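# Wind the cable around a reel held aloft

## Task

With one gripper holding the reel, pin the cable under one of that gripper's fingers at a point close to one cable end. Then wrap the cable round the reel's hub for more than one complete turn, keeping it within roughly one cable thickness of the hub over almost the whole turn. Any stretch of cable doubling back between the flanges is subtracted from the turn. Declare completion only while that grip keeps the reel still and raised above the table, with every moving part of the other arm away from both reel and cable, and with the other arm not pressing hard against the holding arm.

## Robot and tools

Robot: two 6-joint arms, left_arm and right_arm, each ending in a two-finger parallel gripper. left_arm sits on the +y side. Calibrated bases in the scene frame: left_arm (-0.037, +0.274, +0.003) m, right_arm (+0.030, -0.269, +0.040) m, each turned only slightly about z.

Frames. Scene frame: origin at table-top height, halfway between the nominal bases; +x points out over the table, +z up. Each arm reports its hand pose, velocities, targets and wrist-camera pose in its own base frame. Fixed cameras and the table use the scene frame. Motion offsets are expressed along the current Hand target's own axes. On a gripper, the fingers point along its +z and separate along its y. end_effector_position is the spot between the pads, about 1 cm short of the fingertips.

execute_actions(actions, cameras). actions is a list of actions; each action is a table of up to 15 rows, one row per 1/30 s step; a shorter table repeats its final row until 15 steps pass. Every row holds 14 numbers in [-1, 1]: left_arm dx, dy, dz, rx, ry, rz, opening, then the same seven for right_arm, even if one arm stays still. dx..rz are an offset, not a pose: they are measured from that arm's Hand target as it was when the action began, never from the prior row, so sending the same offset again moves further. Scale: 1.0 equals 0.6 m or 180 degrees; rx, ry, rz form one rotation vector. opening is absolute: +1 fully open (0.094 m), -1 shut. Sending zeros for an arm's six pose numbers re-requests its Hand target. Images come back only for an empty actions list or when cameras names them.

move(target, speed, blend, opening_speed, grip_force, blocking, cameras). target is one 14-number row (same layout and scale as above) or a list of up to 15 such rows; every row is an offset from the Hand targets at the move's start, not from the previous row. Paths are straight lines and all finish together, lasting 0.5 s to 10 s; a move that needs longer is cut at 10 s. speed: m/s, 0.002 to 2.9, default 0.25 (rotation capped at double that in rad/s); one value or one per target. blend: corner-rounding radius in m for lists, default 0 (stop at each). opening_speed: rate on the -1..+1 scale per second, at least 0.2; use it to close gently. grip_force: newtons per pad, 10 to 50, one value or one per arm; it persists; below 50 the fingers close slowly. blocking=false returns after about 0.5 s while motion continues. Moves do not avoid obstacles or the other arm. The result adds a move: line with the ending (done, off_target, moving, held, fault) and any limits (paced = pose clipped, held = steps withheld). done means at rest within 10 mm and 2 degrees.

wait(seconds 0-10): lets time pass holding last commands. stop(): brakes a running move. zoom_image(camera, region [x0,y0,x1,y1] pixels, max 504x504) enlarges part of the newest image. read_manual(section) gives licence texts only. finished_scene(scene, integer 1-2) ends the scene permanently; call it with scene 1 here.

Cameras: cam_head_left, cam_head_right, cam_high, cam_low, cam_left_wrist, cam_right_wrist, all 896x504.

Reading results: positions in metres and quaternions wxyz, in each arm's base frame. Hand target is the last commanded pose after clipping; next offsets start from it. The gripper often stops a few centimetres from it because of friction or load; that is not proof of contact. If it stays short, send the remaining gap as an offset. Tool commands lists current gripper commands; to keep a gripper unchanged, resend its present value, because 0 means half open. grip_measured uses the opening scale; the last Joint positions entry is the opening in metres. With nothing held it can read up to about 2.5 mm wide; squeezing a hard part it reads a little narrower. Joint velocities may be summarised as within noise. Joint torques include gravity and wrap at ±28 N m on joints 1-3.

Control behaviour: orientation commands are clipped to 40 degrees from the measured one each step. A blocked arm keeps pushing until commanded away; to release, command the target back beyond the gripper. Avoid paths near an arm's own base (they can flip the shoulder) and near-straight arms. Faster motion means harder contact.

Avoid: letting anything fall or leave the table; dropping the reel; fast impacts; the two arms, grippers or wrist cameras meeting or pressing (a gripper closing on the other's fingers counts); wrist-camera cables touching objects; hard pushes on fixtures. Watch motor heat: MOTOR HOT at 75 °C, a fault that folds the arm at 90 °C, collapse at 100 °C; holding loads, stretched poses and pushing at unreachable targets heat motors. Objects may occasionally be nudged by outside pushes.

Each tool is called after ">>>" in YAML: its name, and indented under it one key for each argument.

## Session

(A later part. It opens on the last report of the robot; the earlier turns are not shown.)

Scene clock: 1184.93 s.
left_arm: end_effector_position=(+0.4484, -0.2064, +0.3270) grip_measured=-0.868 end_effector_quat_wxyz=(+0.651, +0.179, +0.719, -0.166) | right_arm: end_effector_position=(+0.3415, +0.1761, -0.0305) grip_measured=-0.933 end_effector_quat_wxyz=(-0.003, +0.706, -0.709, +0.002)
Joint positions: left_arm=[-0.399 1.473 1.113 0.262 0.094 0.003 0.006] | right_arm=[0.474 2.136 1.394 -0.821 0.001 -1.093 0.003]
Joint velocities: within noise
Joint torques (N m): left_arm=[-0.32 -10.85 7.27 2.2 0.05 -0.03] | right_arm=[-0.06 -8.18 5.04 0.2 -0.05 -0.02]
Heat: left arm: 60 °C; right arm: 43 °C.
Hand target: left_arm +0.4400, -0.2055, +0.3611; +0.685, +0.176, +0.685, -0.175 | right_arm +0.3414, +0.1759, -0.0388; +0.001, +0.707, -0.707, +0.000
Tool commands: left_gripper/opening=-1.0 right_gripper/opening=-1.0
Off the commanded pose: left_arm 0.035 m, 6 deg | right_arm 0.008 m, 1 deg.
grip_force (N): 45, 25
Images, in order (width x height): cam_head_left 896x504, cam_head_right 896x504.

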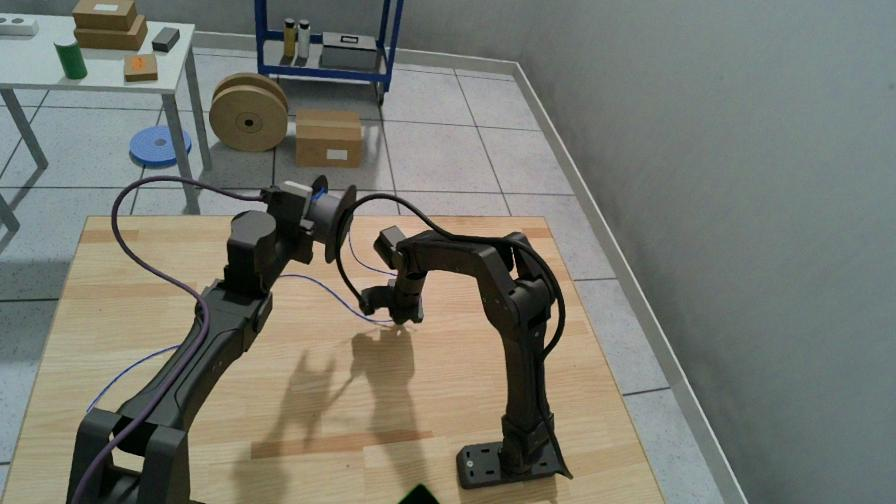

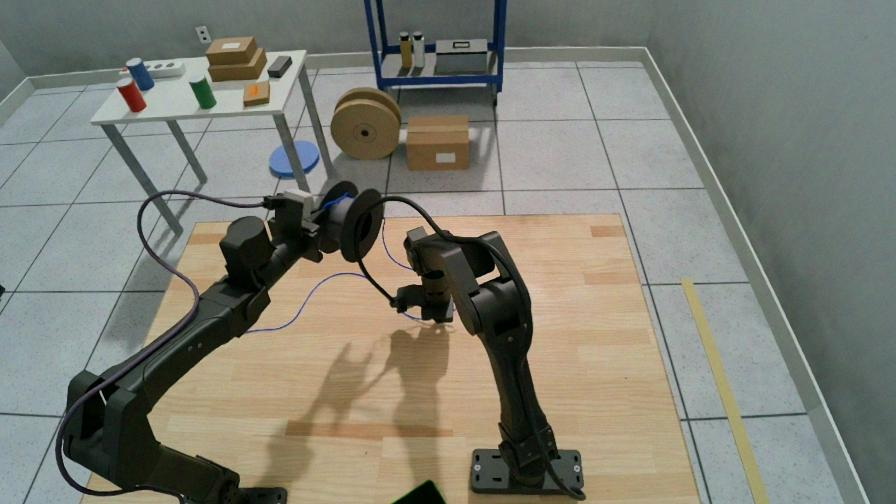

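>>> move:
  target: [0,0,0,0,0,0,-1,-0.335,0.227,-0.315,0.439,-0.284,-0.284,-1]
  speed: 0.15
  cameras: ["all"]

Scene clock: 1222.17 s.
left_arm: end_effector_position=(+0.4484, -0.2065, +0.3270) grip_measured=-0.868 end_effector_quat_wxyz=(+0.651, +0.179, +0.719, -0.166) | right_arm: end_effector_position=(+0.2093, +0.3715, +0.1452) grip_measured=-0.933 end_effector_quat_wxyz=(+0.680, -0.698, +0.160, -0.155)
Joint positions: left_arm=[-0.399 1.473 1.113 0.262 0.095 0.003 0.006] | right_arm=[1.007 1.745 0.388 1.33 -0.116 -1.573 0.003]
Joint torques (N m): left_arm=[-0.32 -10.85 7.27 2.2 0.05 -0.03] | right_arm=[0.46 -4.57 5.11 2 -0.21 0.05]
Heat: left arm: 61 °C; right arm: 42 °C.
Hand target: left_arm +0.4400, -0.2055, +0.3611; +0.685, +0.176, +0.685, -0.175 | right_arm +0.2056, +0.3772, +0.1501; +0.691, -0.692, +0.149, -0.148
Off the commanded pose: left_arm 0.035 m, 6 deg | right_arm 0.008 m, 2 deg.
grip_force (N): 45, 25
move: off_target (left_arm)
camera_calibration:
cam_left_wrist: T_world_to_cam=[[-0.453529, -0.891236, -0.00318783, 0.0201202], [-0.45115, 0.232662, -0.861587, 0.567351], [0.768619, -0.389317, -0.5076, -0.164797], [0, 0, 0, 1]] pos_world=[0.391752, -0.178227, 0.405236]
cam_right_wrist: T_world_to_cam=[[0.0373398, 0.0414171, 0.998444, -0.166787], [0.636937, -0.770872, 0.00815684, 0.189231], [0.770011, 0.635642, -0.0551644, -0.298012], [0, 0, 0, 1]] pos_world=[0.115172, 0.342209, 0.148544]

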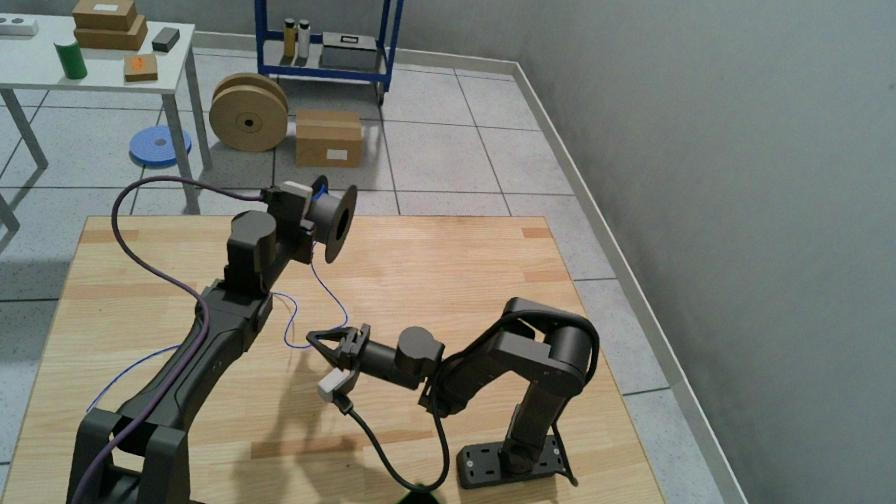

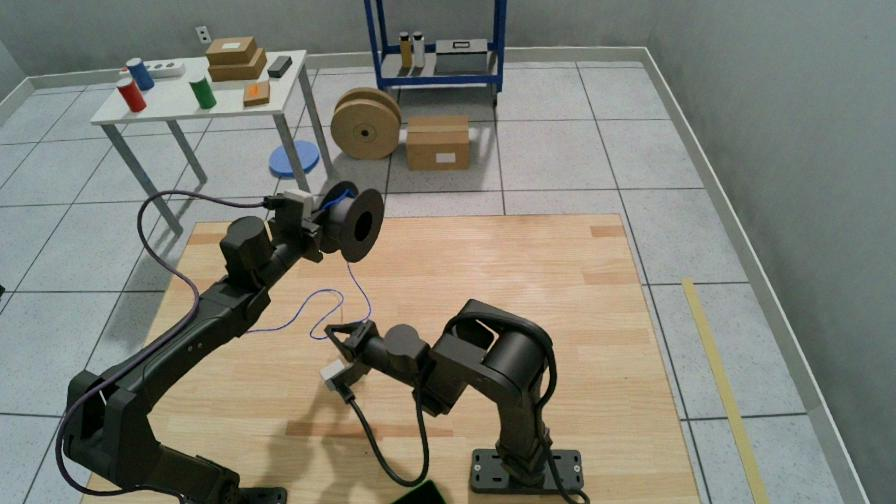

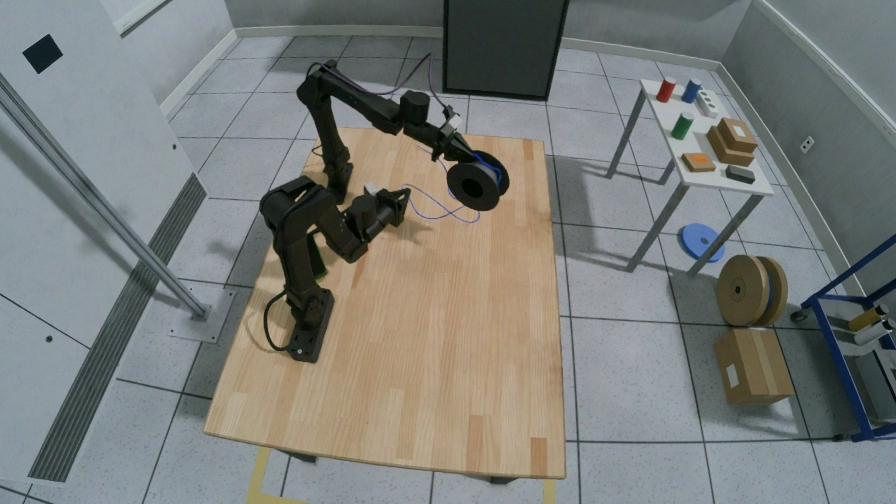

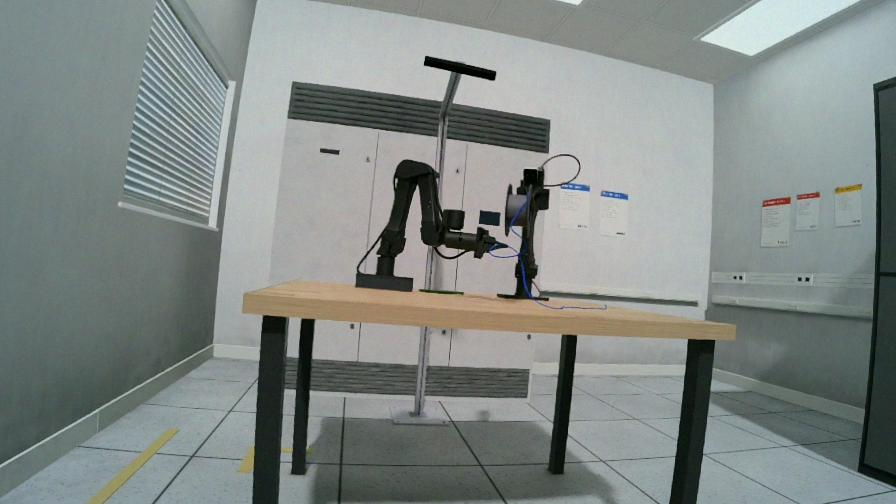

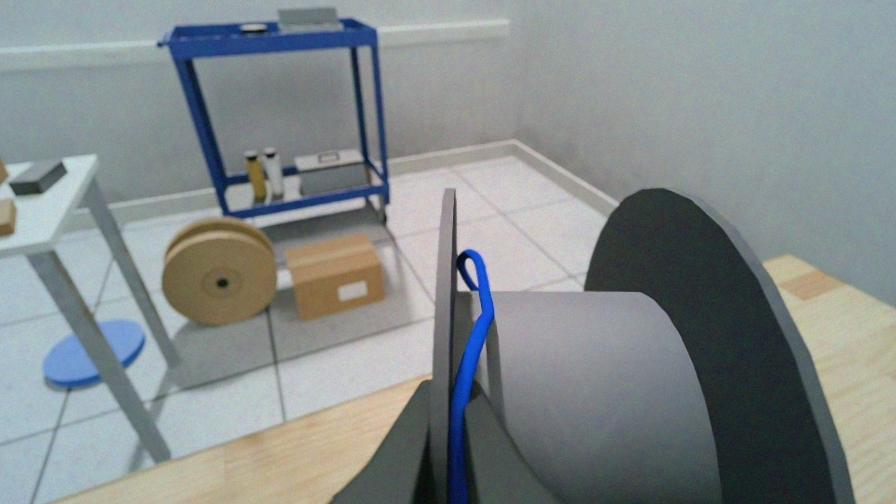

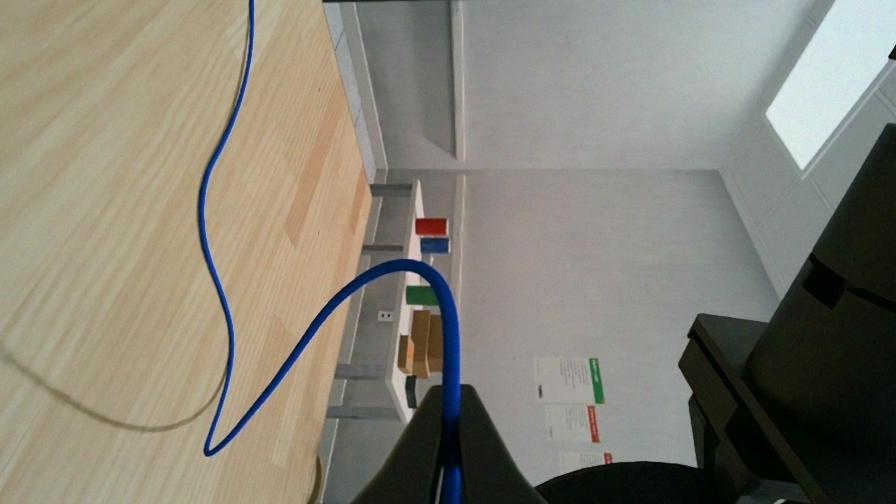

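>>> move:
  target: [0,0,0,0,0,0,-1,-0.164,-0.058,0,0,0,0,-1]
  speed: 0.12
  cameras: ["all"]

Scene clock: 1227.97 s.
left_arm: end_effector_position=(+0.4484, -0.2065, +0.3270) grip_measured=-0.868 end_effector_quat_wxyz=(+0.651, +0.179, +0.719, -0.166) | right_arm: end_effector_position=(+0.1156, +0.4139, +0.1598) grip_measured=-0.933 end_effector_quat_wxyz=(+0.668, -0.714, +0.146, -0.149)
Joint positions: left_arm=[-0.399 1.473 1.113 0.262 0.095 0.003 0.006] | right_arm=[1.4 1.638 0.44 1.133 0.249 -1.573 0.003]
Joint torques (N m): left_arm=[-0.32 -10.84 7.27 2.2 0.05 -0.03] | right_arm=[0.21 -8.55 6.9 1.74 0.01 0.08]
Heat: left arm: 62 °C; right arm: 42 °C.
Hand target: left_arm +0.4400, -0.2055, +0.3611; +0.685, +0.176, +0.685, -0.175 | right_arm +0.1159, +0.4176, +0.1850; +0.691, -0.692, +0.149, -0.148
Off the commanded pose: left_arm 0.035 m, 6 deg | right_arm 0.026 m, 4 deg.
grip_force (N): 45, 25
move: off_target (left_arm, right_arm)
camera_calibration:
cam_left_wrist: T_world_to_cam=[[-0.453529, -0.891236, -0.00318783, 0.0201202], [-0.45115, 0.232662, -0.861587, 0.567351], [0.768619, -0.389317, -0.5076, -0.164797], [0, 0, 0, 1]] pos_world=[0.391752, -0.178227, 0.405236]
cam_right_wrist: T_world_to_cam=[[0.0334731, 0.0833621, 0.995957, -0.196075], [0.65861, -0.75138, 0.0407556, 0.265655], [0.751739, 0.654583, -0.0800541, -0.253737], [0, 0, 0, 1]] pos_world=[0.0223438, 0.382045, 0.164142]

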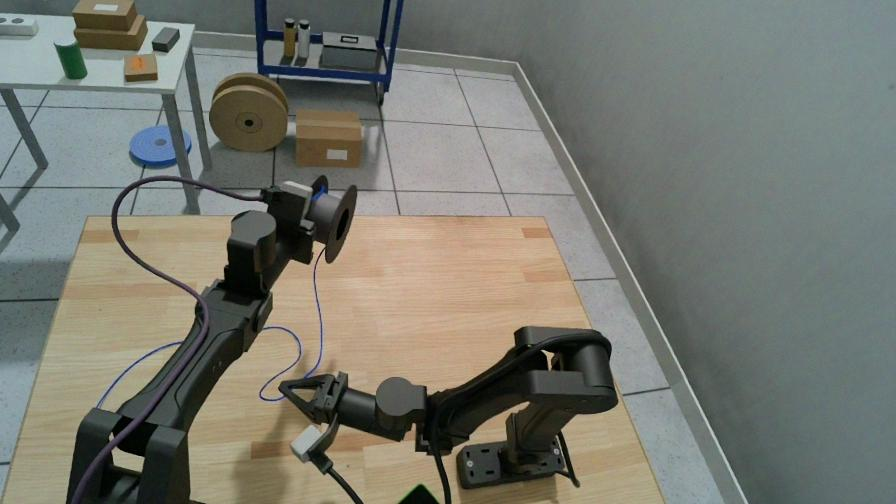

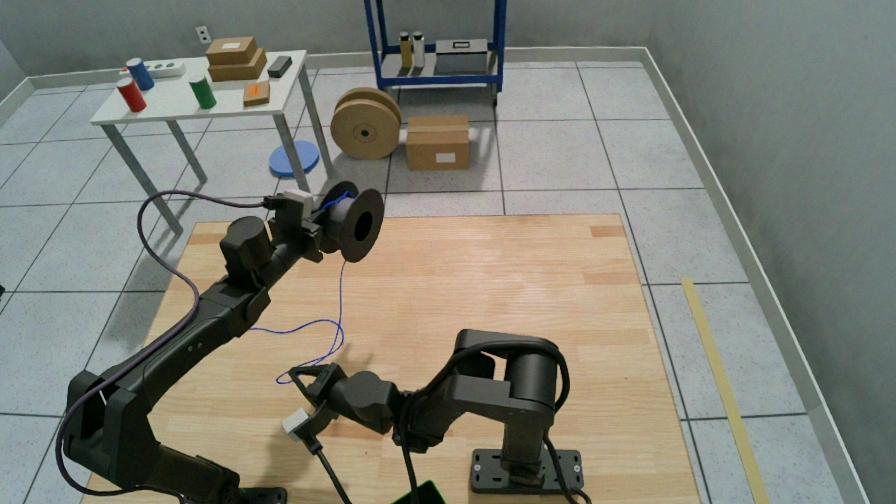

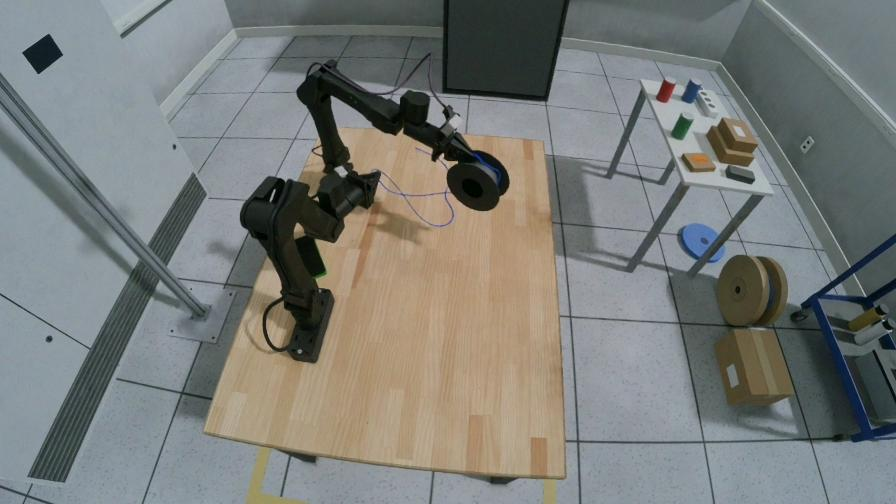

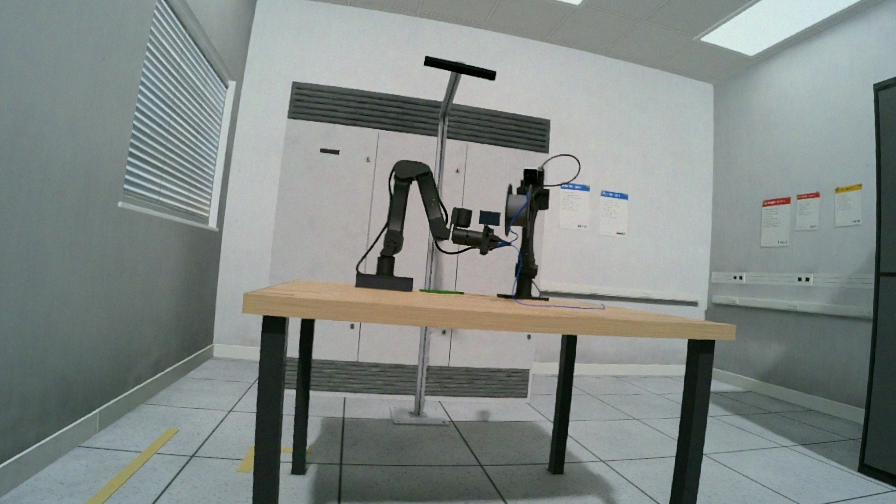

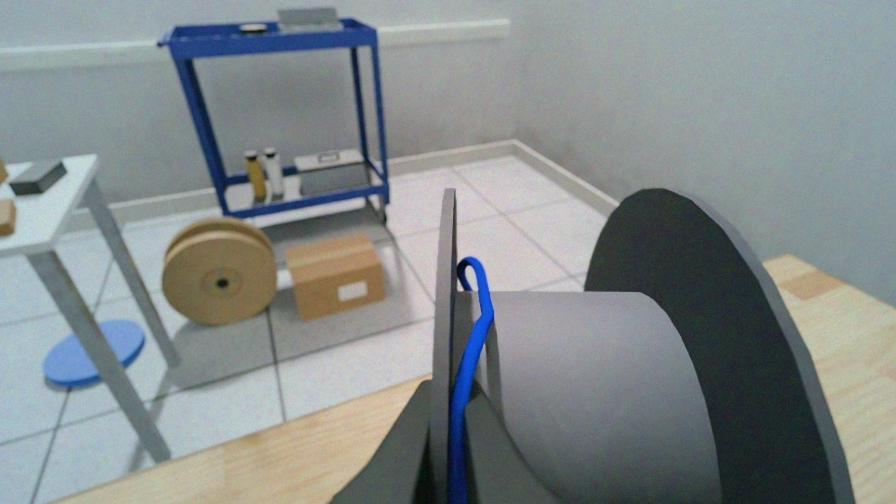

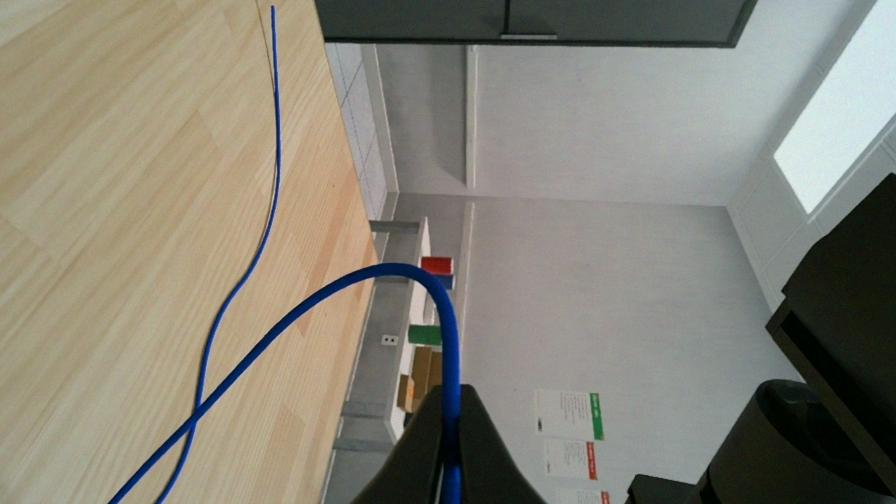

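>>> move:
  target:
    - [0,0,0,0,0,0,-1,0,0,-0.1,0,0,0,-1]
    - [0,0,0,0,0,0,-1,0.033,-0.242,-0.1,0,0,0.22,-1]
  speed: 0.12
  blend: [0.03,0]
  cameras: ["all"]

Scene clock: 1243.37 s.
left_arm: end_effector_position=(+0.4483, -0.2066, +0.3270) grip_measured=-0.868 end_effector_quat_wxyz=(+0.651, +0.179, +0.719, -0.166) | right_arm: end_effector_position=(+0.1106, +0.3572, +0.3025) grip_measured=-0.933 end_effector_quat_wxyz=(+0.679, -0.624, +0.378, +0.075)
Joint positions: left_arm=[-0.399 1.473 1.113 0.262 0.095 0.003 0.006] | right_arm=[1.388 0.992 0.67 0.254 0.252 -0.899 0.003]
Joint torques (N m): left_arm=[-0.32 -10.84 7.27 2.2 0.05 -0.03] | right_arm=[-0.68 -4.53 9.78 1.82 -0.19 0.19]
Heat: left arm: 62 °C; right arm: 42 °C.
Hand target: left_arm +0.4400, -0.2055, +0.3611; +0.685, +0.176, +0.685, -0.175 | right_arm +0.1096, +0.3549, +0.3303; +0.700, -0.600, +0.375, +0.095
Off the commanded pose: left_arm 0.035 m, 6 deg | right_arm 0.028 m, 4 deg.
grip_force (N): 45, 25
move: off_target (left_arm, right_arm); blend cut to 0.0297 m at target 1
camera_calibration:
cam_left_wrist: T_world_to_cam=[[-0.454206, -0.890891, -0.00315303, 0.0203018], [-0.450983, 0.232976, -0.86159, 0.567321], [0.768317, -0.389918, -0.507595, -0.164749], [0, 0, 0, 1]] pos_world=[0.391652, -0.178324, 0.405236]
cam_right_wrist: T_world_to_cam=[[0.59515, -0.190327, 0.780751, -0.232554], [0.46116, -0.714767, -0.525775, 0.400632], [0.658124, 0.672967, -0.337622, -0.119826], [0, 0, 0, 1]] pos_world=[0.0325092, 0.322736, 0.351753]

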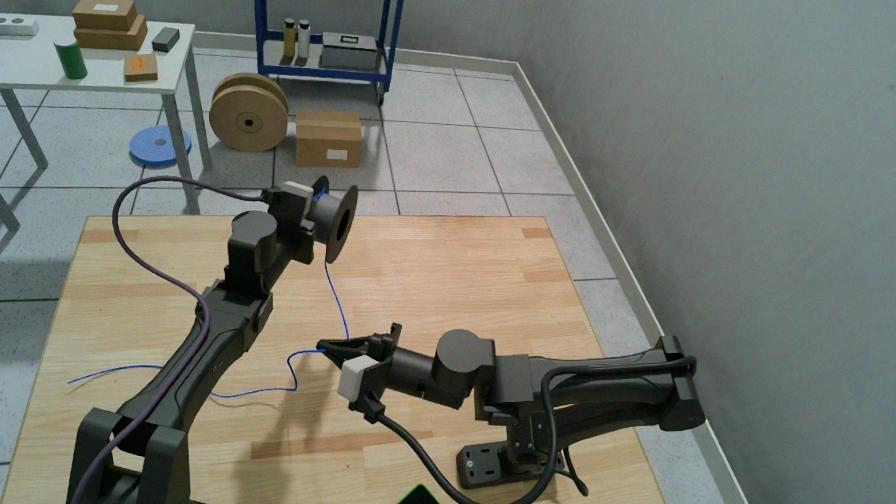

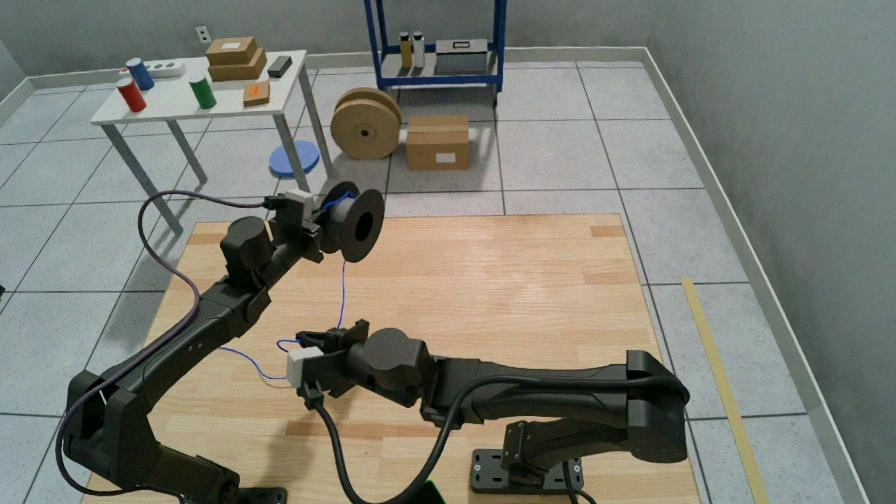

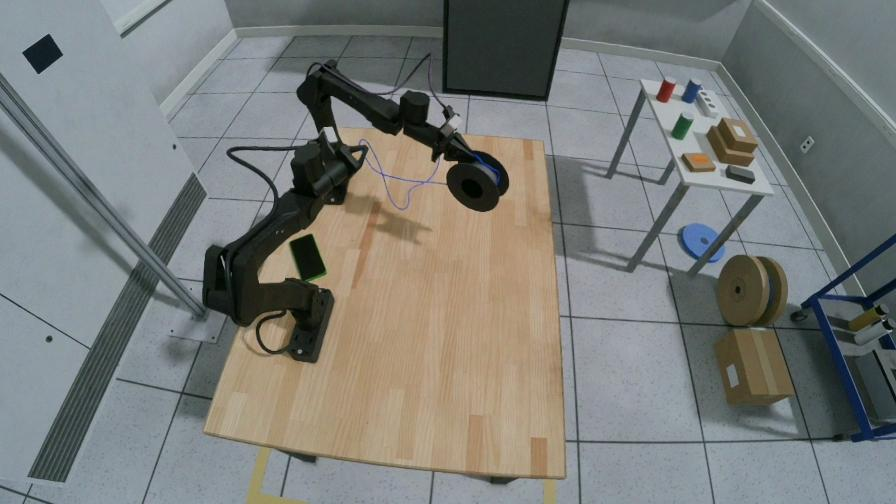

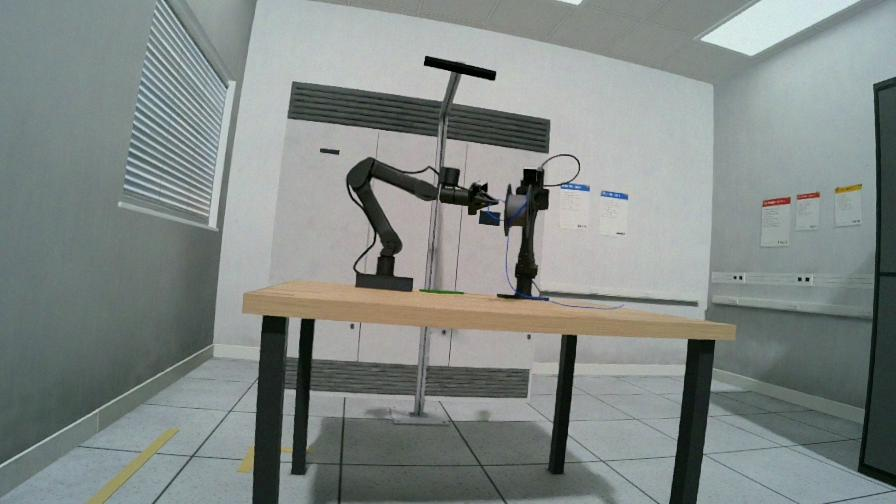

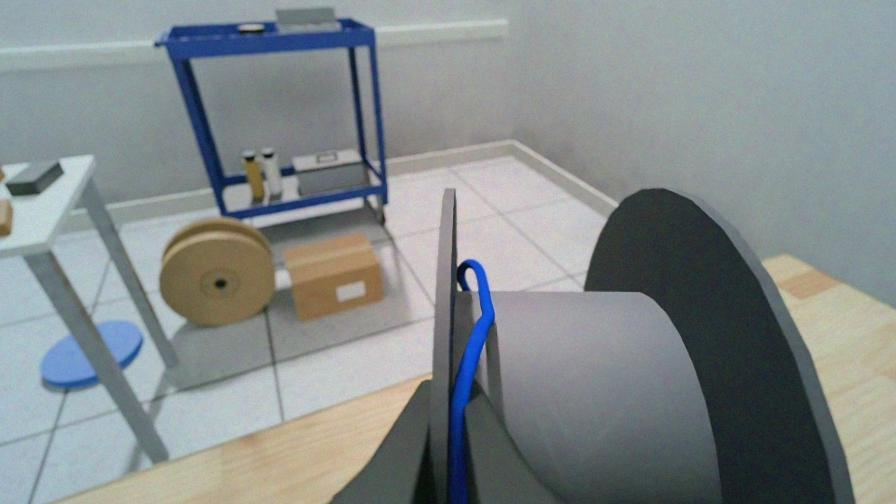

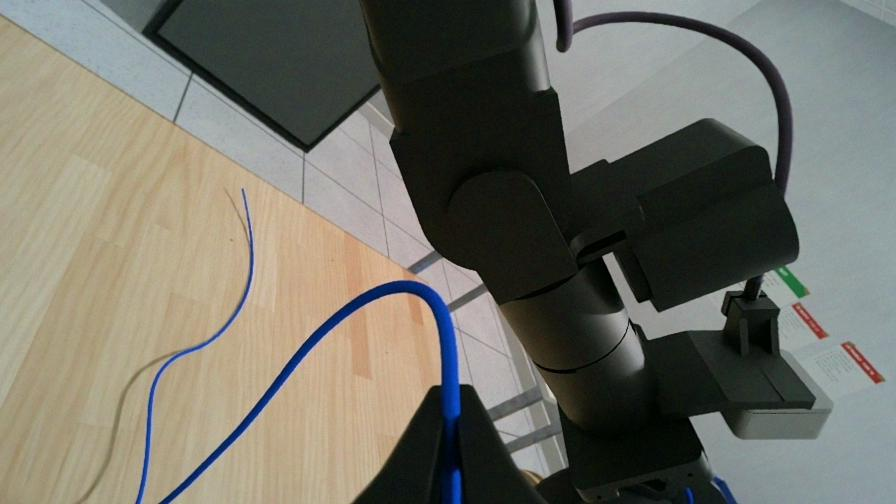

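>>> move:
  target:
    - [0,0,0,0,0,0,-1,-0.036,-0.252,-0.013,0,0,0.167,-1]
    - [0,0,0,0,0,0,-1,0.077,-0.454,0,0,0,0.278,-1]
  speed: 0.12
  blend: [0.03,0]
  cameras: ["all"]

Scene clock: 1260.13 s.
left_arm: end_effector_position=(+0.4477, -0.2077, +0.3270) grip_measured=-0.868 end_effector_quat_wxyz=(+0.650, +0.182, +0.718, -0.169) | right_arm: end_effector_position=(+0.3037, +0.2707, +0.4905) grip_measured=-0.933 end_effector_quat_wxyz=(+0.578, -0.383, +0.613, +0.380)
Joint positions: left_arm=[-0.399 1.473 1.113 0.262 0.102 0.003 0.006] | right_arm=[0.434 1.355 1.638 -0.341 -0.704 -0.015 0.003]
Joint torques (N m): left_arm=[-0.32 -10.84 7.27 2.2 -0.03 -0.04] | right_arm=[-0.54 -4.16 9.22 1.79 -0.21 0.09]
Heat: left arm: 62 °C; right arm: 41 °C.
Hand target: left_arm +0.4400, -0.2055, +0.3611; +0.685, +0.176, +0.685, -0.175 | right_arm +0.3007, +0.2691, +0.5105; +0.594, -0.386, +0.594, +0.382
Off the commanded pose: left_arm 0.035 m, 6 deg | right_arm 0.020 m, 3 deg.
grip_force (N): 45, 25
move: off_target (left_arm, right_arm)
camera_calibration:
cam_left_wrist: T_world_to_cam=[[-0.460281, -0.88777, -0.00247432, 0.0222365], [-0.449658, 0.235535, -0.861586, 0.567282], [0.765473, -0.39546, -0.507605, -0.164658], [0, 0, 0, 1]] pos_world=[0.391359, -0.17899, 0.405237]
cam_right_wrist: T_world_to_cam=[[0.917955, -0.394809, -0.0385335, -0.151582], [-0.212255, -0.406784, -0.888524, 0.64764], [0.335123, 0.823803, -0.45721, -0.00929437], [0, 0, 0, 1]] pos_world=[0.279725, 0.211261, 0.565353]

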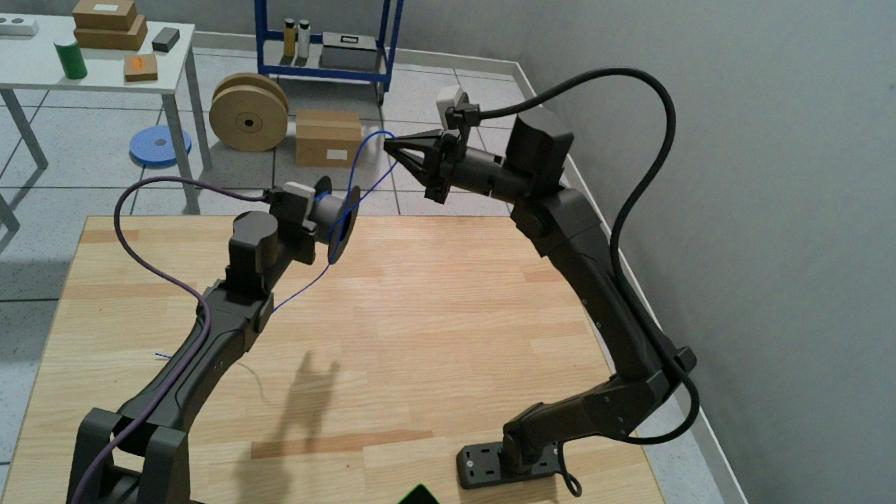

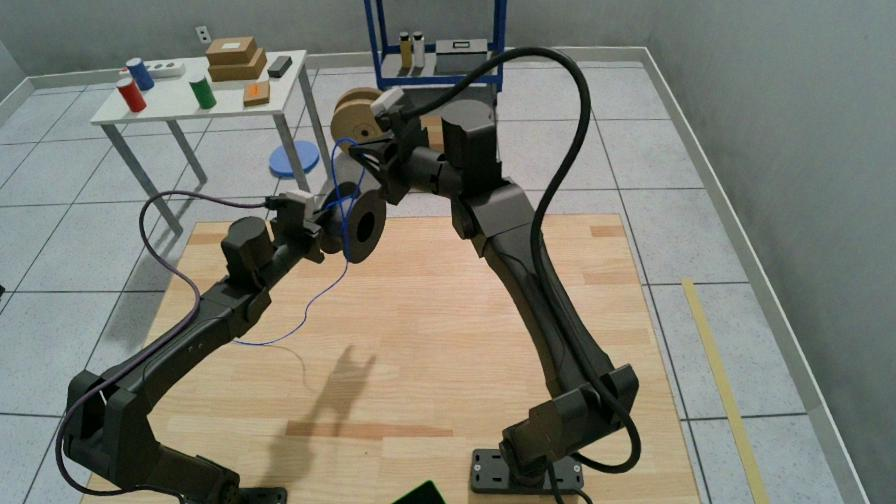

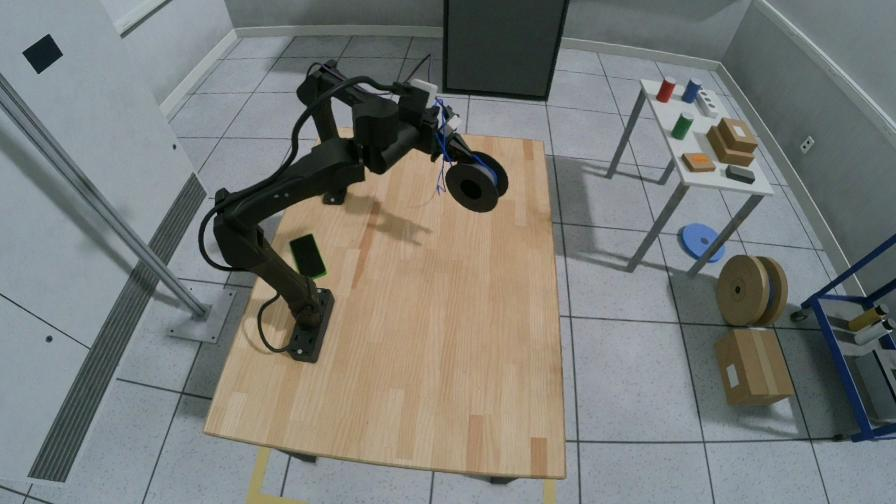

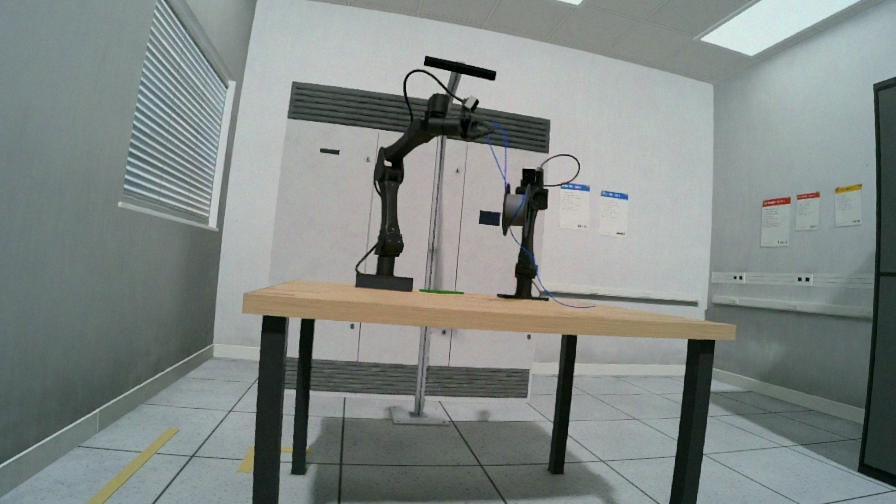

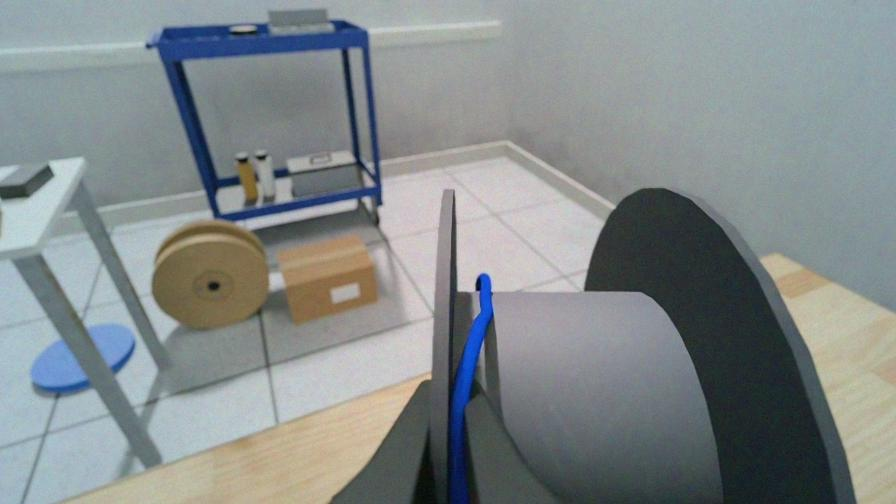

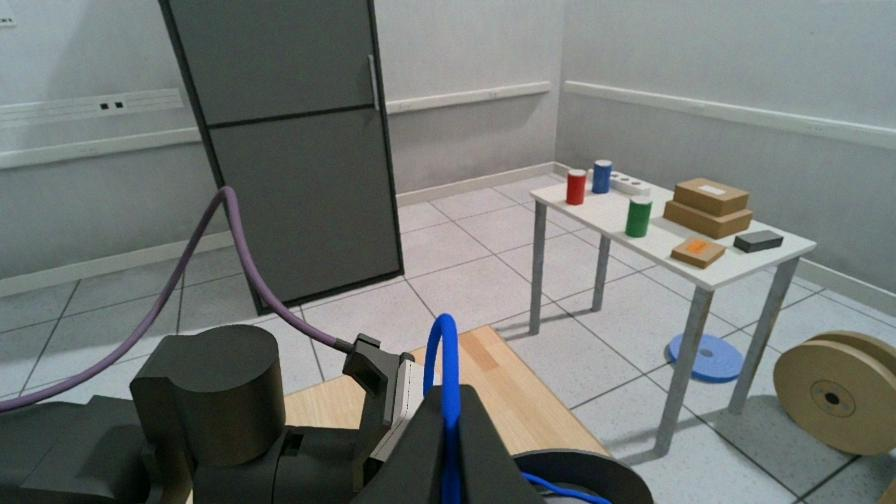

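>>> zoom_image:
  camera: "cam_head_left"
  region: [240, 110, 440, 320]

>>> zoom_image:
  camera: "cam_head_right"
  region: [260, 130, 440, 320]

>>> zoom_image:
  camera: "cam_high"
  region: [400, 70, 540, 230]

>>> zoom_image:
  camera: "cam_low"
  region: [450, 100, 620, 320]

Scaled by 2.400 from the camera's 896x504 image, which has a finer 1280x720 frame.

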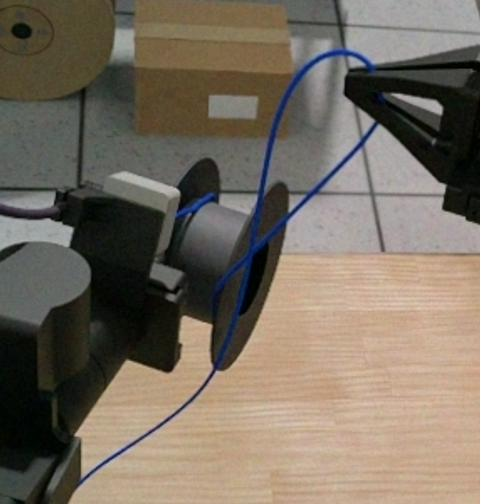

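Scaled by 2.653 from the camera's 896x504 image, which has a finer 1280x720 frame.

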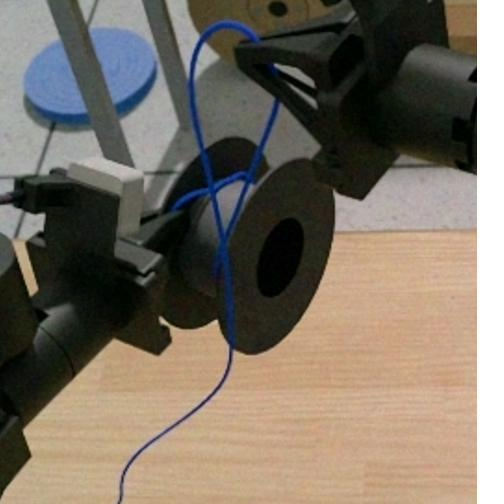

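Scaled by 3.150 from the camera's 896x504 image, which has a finer 1280x720 frame.

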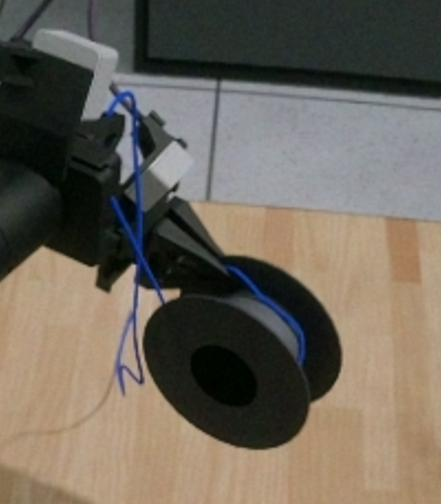

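Scaled by 2.291 from the camera's 896x504 image, which has a finer 1280x720 frame.

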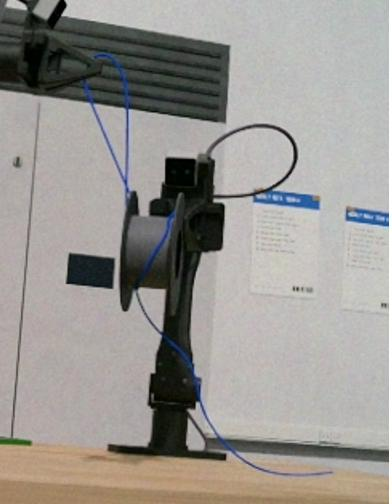

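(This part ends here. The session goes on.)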